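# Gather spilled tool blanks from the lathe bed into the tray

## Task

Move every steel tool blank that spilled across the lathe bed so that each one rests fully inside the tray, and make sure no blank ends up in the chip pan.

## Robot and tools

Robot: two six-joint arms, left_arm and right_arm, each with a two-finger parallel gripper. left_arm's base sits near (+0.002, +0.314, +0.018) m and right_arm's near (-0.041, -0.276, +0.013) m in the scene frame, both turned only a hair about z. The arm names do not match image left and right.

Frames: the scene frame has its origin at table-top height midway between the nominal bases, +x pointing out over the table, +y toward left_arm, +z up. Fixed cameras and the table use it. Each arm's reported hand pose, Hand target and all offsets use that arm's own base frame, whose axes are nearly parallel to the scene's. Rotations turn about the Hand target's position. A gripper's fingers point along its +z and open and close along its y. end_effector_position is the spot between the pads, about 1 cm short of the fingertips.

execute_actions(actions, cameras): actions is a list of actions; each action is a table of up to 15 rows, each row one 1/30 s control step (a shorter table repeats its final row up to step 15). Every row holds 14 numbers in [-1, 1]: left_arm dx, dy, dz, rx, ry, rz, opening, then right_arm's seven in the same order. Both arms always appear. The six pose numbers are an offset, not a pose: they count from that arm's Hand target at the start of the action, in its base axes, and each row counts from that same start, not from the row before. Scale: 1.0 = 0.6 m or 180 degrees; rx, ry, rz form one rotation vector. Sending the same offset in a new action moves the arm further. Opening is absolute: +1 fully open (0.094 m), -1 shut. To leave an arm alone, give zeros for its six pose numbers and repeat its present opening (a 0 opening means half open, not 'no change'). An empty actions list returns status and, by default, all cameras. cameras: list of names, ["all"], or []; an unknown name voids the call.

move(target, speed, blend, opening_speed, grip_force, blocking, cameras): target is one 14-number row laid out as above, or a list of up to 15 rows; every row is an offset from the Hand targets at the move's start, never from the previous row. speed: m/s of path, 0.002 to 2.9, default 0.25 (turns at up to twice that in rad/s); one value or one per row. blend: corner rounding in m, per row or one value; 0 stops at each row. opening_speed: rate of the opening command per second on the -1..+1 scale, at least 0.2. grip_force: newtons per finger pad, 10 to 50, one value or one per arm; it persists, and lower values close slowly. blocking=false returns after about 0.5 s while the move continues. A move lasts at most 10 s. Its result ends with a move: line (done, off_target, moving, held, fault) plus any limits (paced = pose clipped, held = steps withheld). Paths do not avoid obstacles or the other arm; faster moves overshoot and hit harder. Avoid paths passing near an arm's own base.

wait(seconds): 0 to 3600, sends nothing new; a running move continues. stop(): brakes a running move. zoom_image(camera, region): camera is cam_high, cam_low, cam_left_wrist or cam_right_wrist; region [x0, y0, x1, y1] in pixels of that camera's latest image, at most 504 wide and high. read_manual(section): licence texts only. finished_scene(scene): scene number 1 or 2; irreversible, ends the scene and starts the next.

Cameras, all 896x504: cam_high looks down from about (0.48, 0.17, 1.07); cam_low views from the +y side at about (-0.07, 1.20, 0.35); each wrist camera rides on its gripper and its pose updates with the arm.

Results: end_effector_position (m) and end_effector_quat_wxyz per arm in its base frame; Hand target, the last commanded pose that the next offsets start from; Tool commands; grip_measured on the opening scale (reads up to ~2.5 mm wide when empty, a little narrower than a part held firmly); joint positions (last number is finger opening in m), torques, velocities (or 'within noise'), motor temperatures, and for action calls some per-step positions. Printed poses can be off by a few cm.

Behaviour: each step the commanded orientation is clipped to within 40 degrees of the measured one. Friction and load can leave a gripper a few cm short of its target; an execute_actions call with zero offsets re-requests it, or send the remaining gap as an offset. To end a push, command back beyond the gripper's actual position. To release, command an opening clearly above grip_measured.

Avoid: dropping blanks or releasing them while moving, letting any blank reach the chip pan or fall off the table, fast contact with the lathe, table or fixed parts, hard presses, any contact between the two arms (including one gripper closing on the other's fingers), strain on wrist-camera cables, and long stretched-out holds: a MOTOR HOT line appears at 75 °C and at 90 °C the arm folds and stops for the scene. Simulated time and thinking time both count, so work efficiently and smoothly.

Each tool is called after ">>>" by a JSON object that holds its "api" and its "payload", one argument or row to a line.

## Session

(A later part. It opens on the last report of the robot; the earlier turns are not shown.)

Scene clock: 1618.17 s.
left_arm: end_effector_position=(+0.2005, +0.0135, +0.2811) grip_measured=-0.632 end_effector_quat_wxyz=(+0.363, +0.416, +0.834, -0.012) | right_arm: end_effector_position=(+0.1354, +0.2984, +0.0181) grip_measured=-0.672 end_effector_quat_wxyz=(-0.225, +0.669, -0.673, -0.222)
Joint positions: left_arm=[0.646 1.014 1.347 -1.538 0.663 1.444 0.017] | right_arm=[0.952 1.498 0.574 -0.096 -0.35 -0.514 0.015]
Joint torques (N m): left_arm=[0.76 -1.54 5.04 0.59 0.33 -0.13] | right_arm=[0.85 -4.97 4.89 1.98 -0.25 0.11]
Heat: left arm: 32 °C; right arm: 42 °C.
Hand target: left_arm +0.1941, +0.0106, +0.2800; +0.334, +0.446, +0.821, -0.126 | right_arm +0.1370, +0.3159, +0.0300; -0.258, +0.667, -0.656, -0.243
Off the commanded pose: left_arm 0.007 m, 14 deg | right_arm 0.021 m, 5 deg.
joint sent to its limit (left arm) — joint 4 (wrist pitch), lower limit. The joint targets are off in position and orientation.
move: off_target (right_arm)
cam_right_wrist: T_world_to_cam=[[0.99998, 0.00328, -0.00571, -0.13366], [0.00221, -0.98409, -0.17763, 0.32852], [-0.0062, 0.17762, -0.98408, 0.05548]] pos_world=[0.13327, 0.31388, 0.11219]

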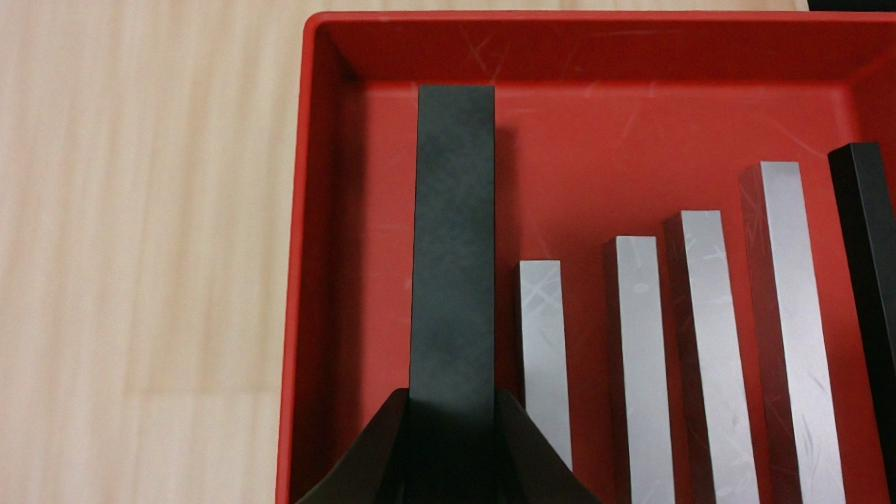

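>>> {"api": "move", "payload": {
  "target": [0, 0, 0, 0, 0, 0, -0.63, 0, 0.001, -0.018, 0, 0, 0, -1],
  "speed": 0.04,
  "cameras": ["cam_right_wrist"]
}}

Scene clock: 1625.57 s.
left_arm: end_effector_position=(+0.2005, +0.0135, +0.2811) grip_measured=-0.632 end_effector_quat_wxyz=(+0.363, +0.416, +0.834, -0.012) | right_arm: end_effector_position=(+0.1356, +0.2986, +0.0073) grip_measured=-0.672 end_effector_quat_wxyz=(-0.225, +0.669, -0.673, -0.222)
Joint positions: left_arm=[0.646 1.014 1.347 -1.538 0.663 1.444 0.017] | right_arm=[0.952 1.537 0.552 -0.036 -0.35 -0.514 0.015]
Joint torques (N m): left_arm=[0.72 -1.57 5.09 0.6 0.33 -0.13] | right_arm=[0.94 -4.96 4.79 2.01 -0.25 0.1]
Heat: left arm: 32 °C; right arm: 41 °C.
Hand target: left_arm +0.1941, +0.0106, +0.2800; +0.334, +0.446, +0.821, -0.126 | right_arm +0.1370, +0.3165, +0.0192; -0.258, +0.667, -0.656, -0.243
Off the commanded pose: left_arm 0.007 m, 14 deg | right_arm 0.022 m, 5 deg.
joint sent to its limit (left arm) — joint 4 (wrist pitch), lower limit. The joint targets are off in position and orientation.
move: off_target (right_arm)
cam_right_wrist: T_world_to_cam=[[0.99998, 0.00328, -0.00571, -0.13382], [0.00221, -0.98409, -0.17763, 0.32678], [-0.0062, 0.17762, -0.98408, 0.04472]] pos_world=[0.13337, 0.31407, 0.10129]

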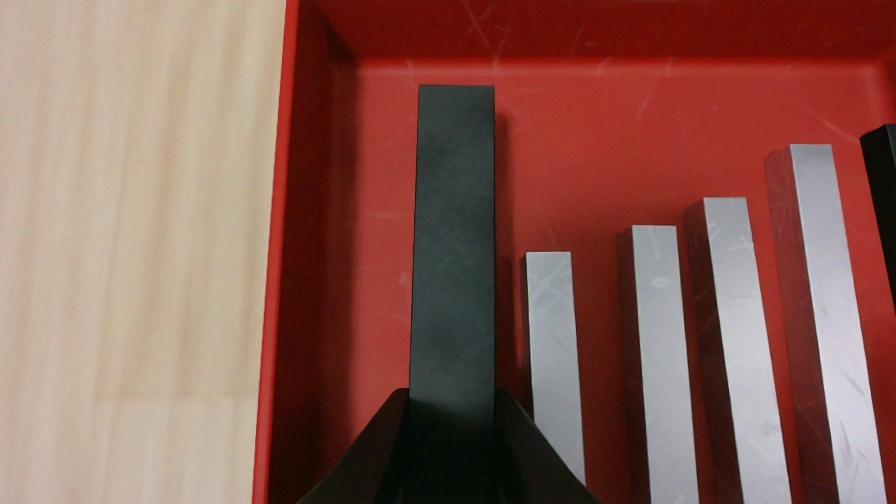

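>>> {"api": "zoom_image", "payload": {
  "camera": "cam_right_wrist",
  "region": [400, 60, 640, 300]
}}

Scaled by 2.100 from the camera's image (finer frame: 1280x720).

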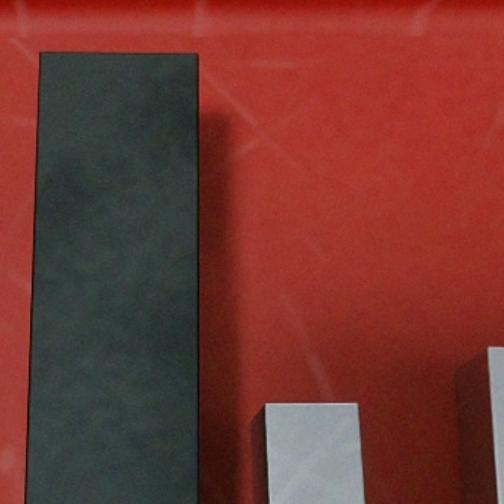

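>>> {"api": "move", "payload": {
  "target": [0, 0, 0, 0, 0, 0, -0.63, 0, 0.001, -0.012, 0, 0, 0, -1],
  "speed": 0.04,
  "cameras": ["cam_right_wrist"]
}}

>>> {"api": "zoom_image", "payload": {
  "camera": "cam_right_wrist",
  "region": [400, 60, 640, 300]
}}

Scene clock: 1638.13 s.
left_arm: end_effector_position=(+0.2005, +0.0135, +0.2811) grip_measured=-0.632 end_effector_quat_wxyz=(+0.363, +0.416, +0.834, -0.012) | right_arm: end_effector_position=(+0.1373, +0.3028, +0.0040) grip_measured=-0.672 end_effector_quat_wxyz=(-0.231, +0.664, -0.674, -0.225)
Joint positions: left_arm=[0.646 1.014 1.347 -1.538 0.663 1.444 0.017] | right_arm=[0.955 1.561 0.546 0.012 -0.35 -0.498 0.015]
Joint torques (N m): left_arm=[0.76 -1.55 5.04 0.59 0.33 -0.12] | right_arm=[0.8 -4.66 4.36 1.93 -0.24 0.07]
Heat: left arm: 32 °C; right arm: 40 °C.
Hand target: left_arm +0.1941, +0.0106, +0.2800; +0.334, +0.446, +0.821, -0.126 | right_arm +0.1370, +0.3171, +0.0120; -0.258, +0.667, -0.656, -0.243
Off the commanded pose: left_arm 0.007 m, 14 deg | right_arm 0.016 m, 4 deg.
joint sent to its limit (left arm) — joint 4 (wrist pitch), lower limit. The joint targets are off in position and orientation.
move: off_target (right_arm)
cam_right_wrist: T_world_to_cam=[[0.99997, -0.00575, -0.00517, -0.13282], [-0.00663, -0.9815, -0.19137, 0.33082], [-0.00398, 0.1914, -0.9815, 0.03621]] pos_world=[0.13515, 0.31701, 0.09816]

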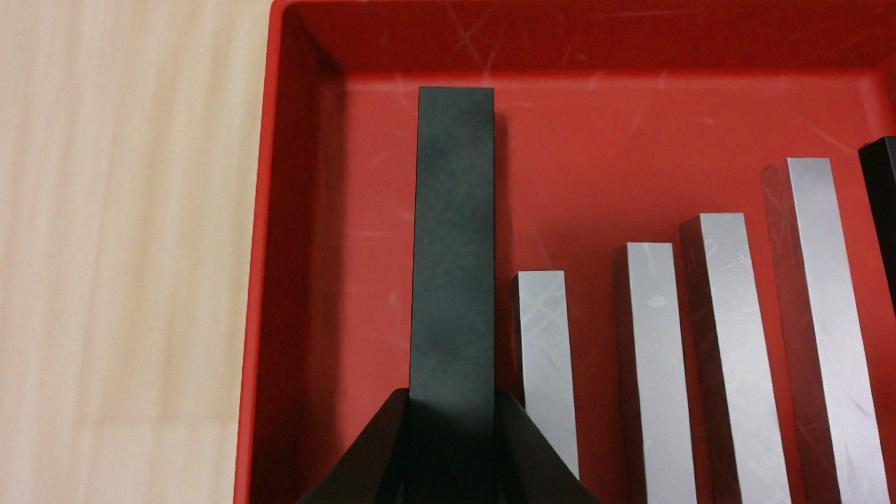

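Scaled by 2.100 from the camera's image (finer frame: 1280x720).

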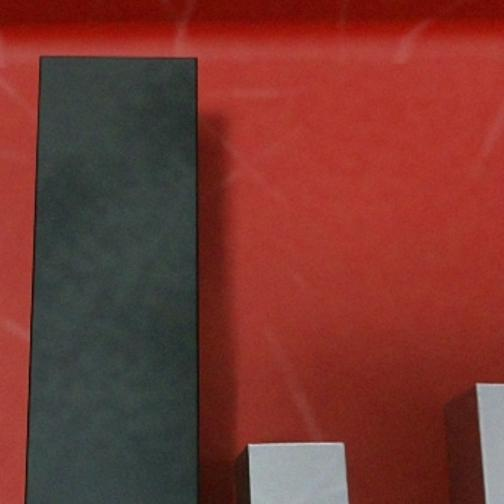

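>>> {"api": "move", "payload": {
  "target": [0, 0, 0, 0, 0, 0, -0.63, -0.003, -0.004, 0, 0, 0, 0, -0.6],
  "speed": 0.04,
  "opening_speed": 0.3,
  "cameras": ["cam_right_wrist"]
}}

>>> {"api": "zoom_image", "payload": {
  "camera": "cam_right_wrist",
  "region": [300, 200, 640, 504]
}}

Scene clock: 1649.30 s.
left_arm: end_effector_position=(+0.2005, +0.0135, +0.2811) grip_measured=-0.632 end_effector_quat_wxyz=(+0.363, +0.416, +0.834, -0.012) | right_arm: end_effector_position=(+0.1381, +0.3066, +0.0059) grip_measured=-0.602 end_effector_quat_wxyz=(-0.243, +0.665, -0.668, -0.228)
Joint positions: left_arm=[0.646 1.014 1.347 -1.538 0.663 1.444 0.017] | right_arm=[0.959 1.561 0.537 0.049 -0.35 -0.498 0.019]
Joint torques (N m): left_arm=[0.69 -1.52 5.05 0.59 0.33 -0.13] | right_arm=[0.92 -5.24 4.22 1.62 -0.25 0.08]
Heat: left arm: 32 °C; right arm: 40 °C.
Hand target: left_arm +0.1941, +0.0106, +0.2800; +0.334, +0.446, +0.821, -0.126 | right_arm +0.1352, +0.3147, +0.0120; -0.258, +0.667, -0.656, -0.243
Off the commanded pose: left_arm 0.007 m, 14 deg | right_arm 0.011 m, 3 deg.
joint sent to its limit (left arm) — joint 4 (wrist pitch), lower limit. The joint targets are off in position and orientation.
move: off_target (right_arm)
cam_right_wrist: T_world_to_cam=[[0.99994, -0.0012, 0.01057, -0.13515], [0.00108, -0.97694, -0.21349, 0.33256], [0.01058, 0.21349, -0.97689, 0.02862]] pos_world=[0.13448, 0.31862, 0.10039]

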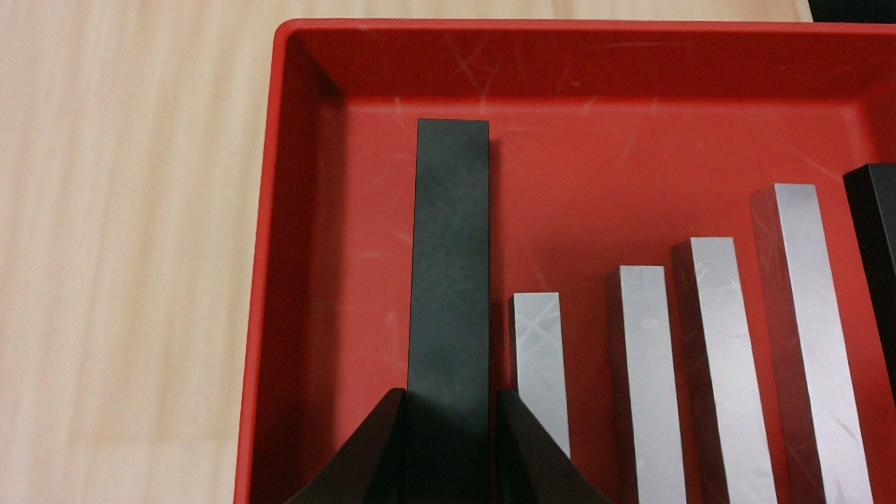

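Scaled by 1.482 from the camera's image (finer frame: 1280x720).

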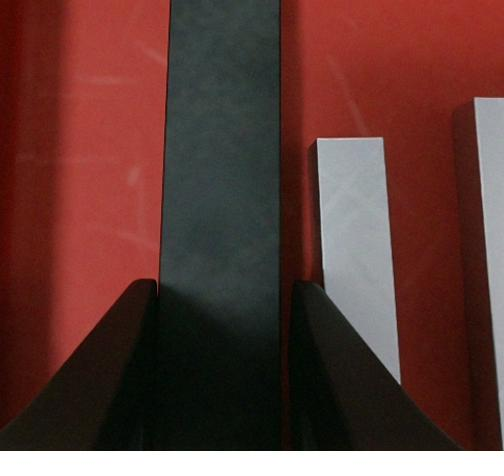

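>>> {"api": "move", "payload": {
  "target": [
    [0, 0, 0, 0, 0, 0, -0.63, -0.003, 0, 0, 0, 0, 0, -0.57],
    [0, 0, 0, 0, 0, 0, -0.63, -0.003, 0, 0.08, 0, 0, 0, -0.57],
    [0, 0, 0, 0, 0, 0, -0.63, -0.003, -0.05, 0.3, 0, 0, 0, -0.57]
  ],
  "speed": [0.03, 0.06, 0.2],
  "blend": [0, 0.01, 0],
  "opening_speed": 0.3,
  "cameras": ["cam_right_wrist", "cam_high"]
}}

>>> {"api": "zoom_image", "payload": {
  "camera": "cam_high",
  "region": [400, 340, 540, 460]
}}

Scene clock: 1664.17 s.
left_arm: end_effector_position=(+0.2005, +0.0135, +0.2811) grip_measured=-0.632 end_effector_quat_wxyz=(+0.363, +0.416, +0.834, -0.012) | right_arm: end_effector_position=(+0.1351, +0.2806, +0.1750) grip_measured=-0.572 end_effector_quat_wxyz=(-0.249, +0.662, -0.669, -0.230)
Joint positions: left_arm=[0.646 1.014 1.347 -1.538 0.663 1.444 0.017] | right_arm=[0.901 1.179 0.977 -0.777 -0.382 -0.541 0.02]
Joint torques (N m): left_arm=[0.73 -1.54 5.08 0.59 0.33 -0.14] | right_arm=[-0.77 -3.17 9.65 0.75 -0.34 -0.11]
Heat: left arm: 32 °C; right arm: 40 °C.
Hand target: left_arm +0.1941, +0.0106, +0.2800; +0.334, +0.446, +0.821, -0.126 | right_arm +0.1334, +0.2847, +0.1920; -0.258, +0.667, -0.656, -0.243
Off the commanded pose: left_arm 0.007 m, 14 deg | right_arm 0.018 m, 2 deg.
joint sent to its limit (left arm) — joint 4 (wrist pitch), lower limit. The joint targets are off in position and orientation.
move: off_target (right_arm)
cam_right_wrist: T_world_to_cam=[[0.99986, -0.0084, 0.01444, -0.13249], [-0.00493, -0.9742, -0.22565, 0.34552], [0.01596, 0.22555, -0.9741, 0.19481]] pos_world=[0.13107, 0.29155, 0.26965]
Images, in order (width x height): cam_high 896x504, cam_right_wrist 896x504.

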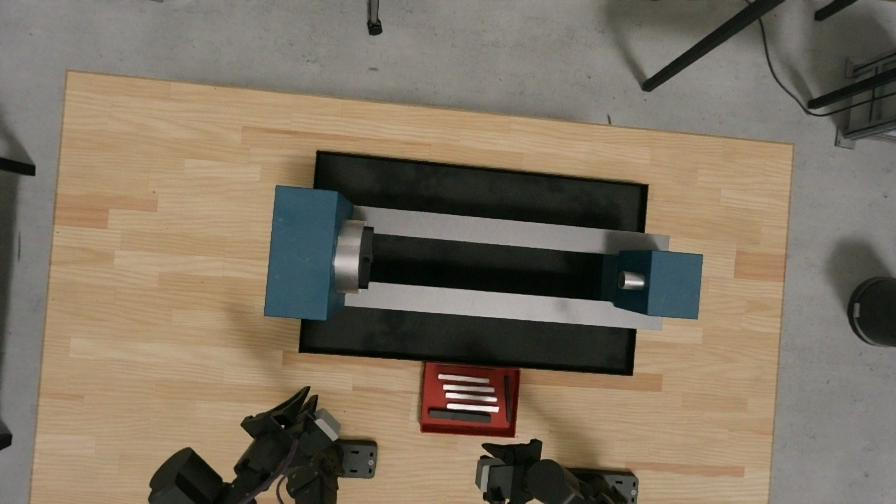

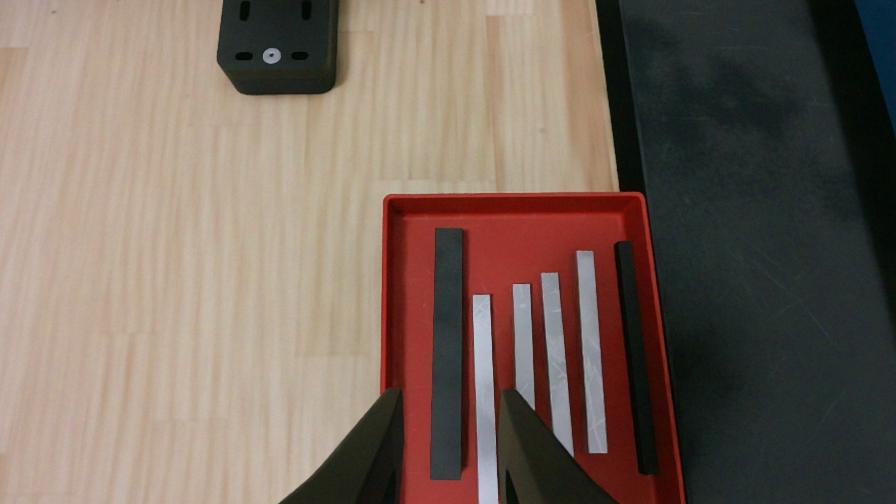

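Scaled by 3.600 from the camera's image (finer frame: 1280x720).

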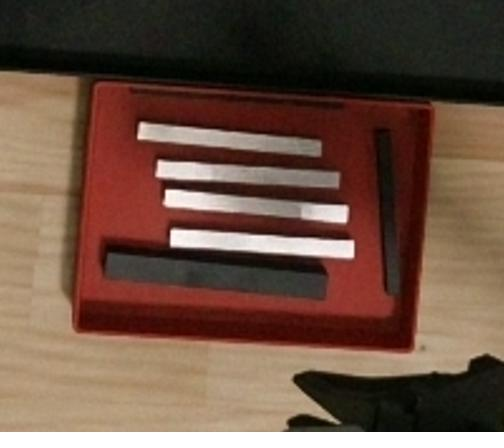

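>>> {"api": "finished_scene", "payload": {
  "scene": 2
}}

The scene is finished: the task was done.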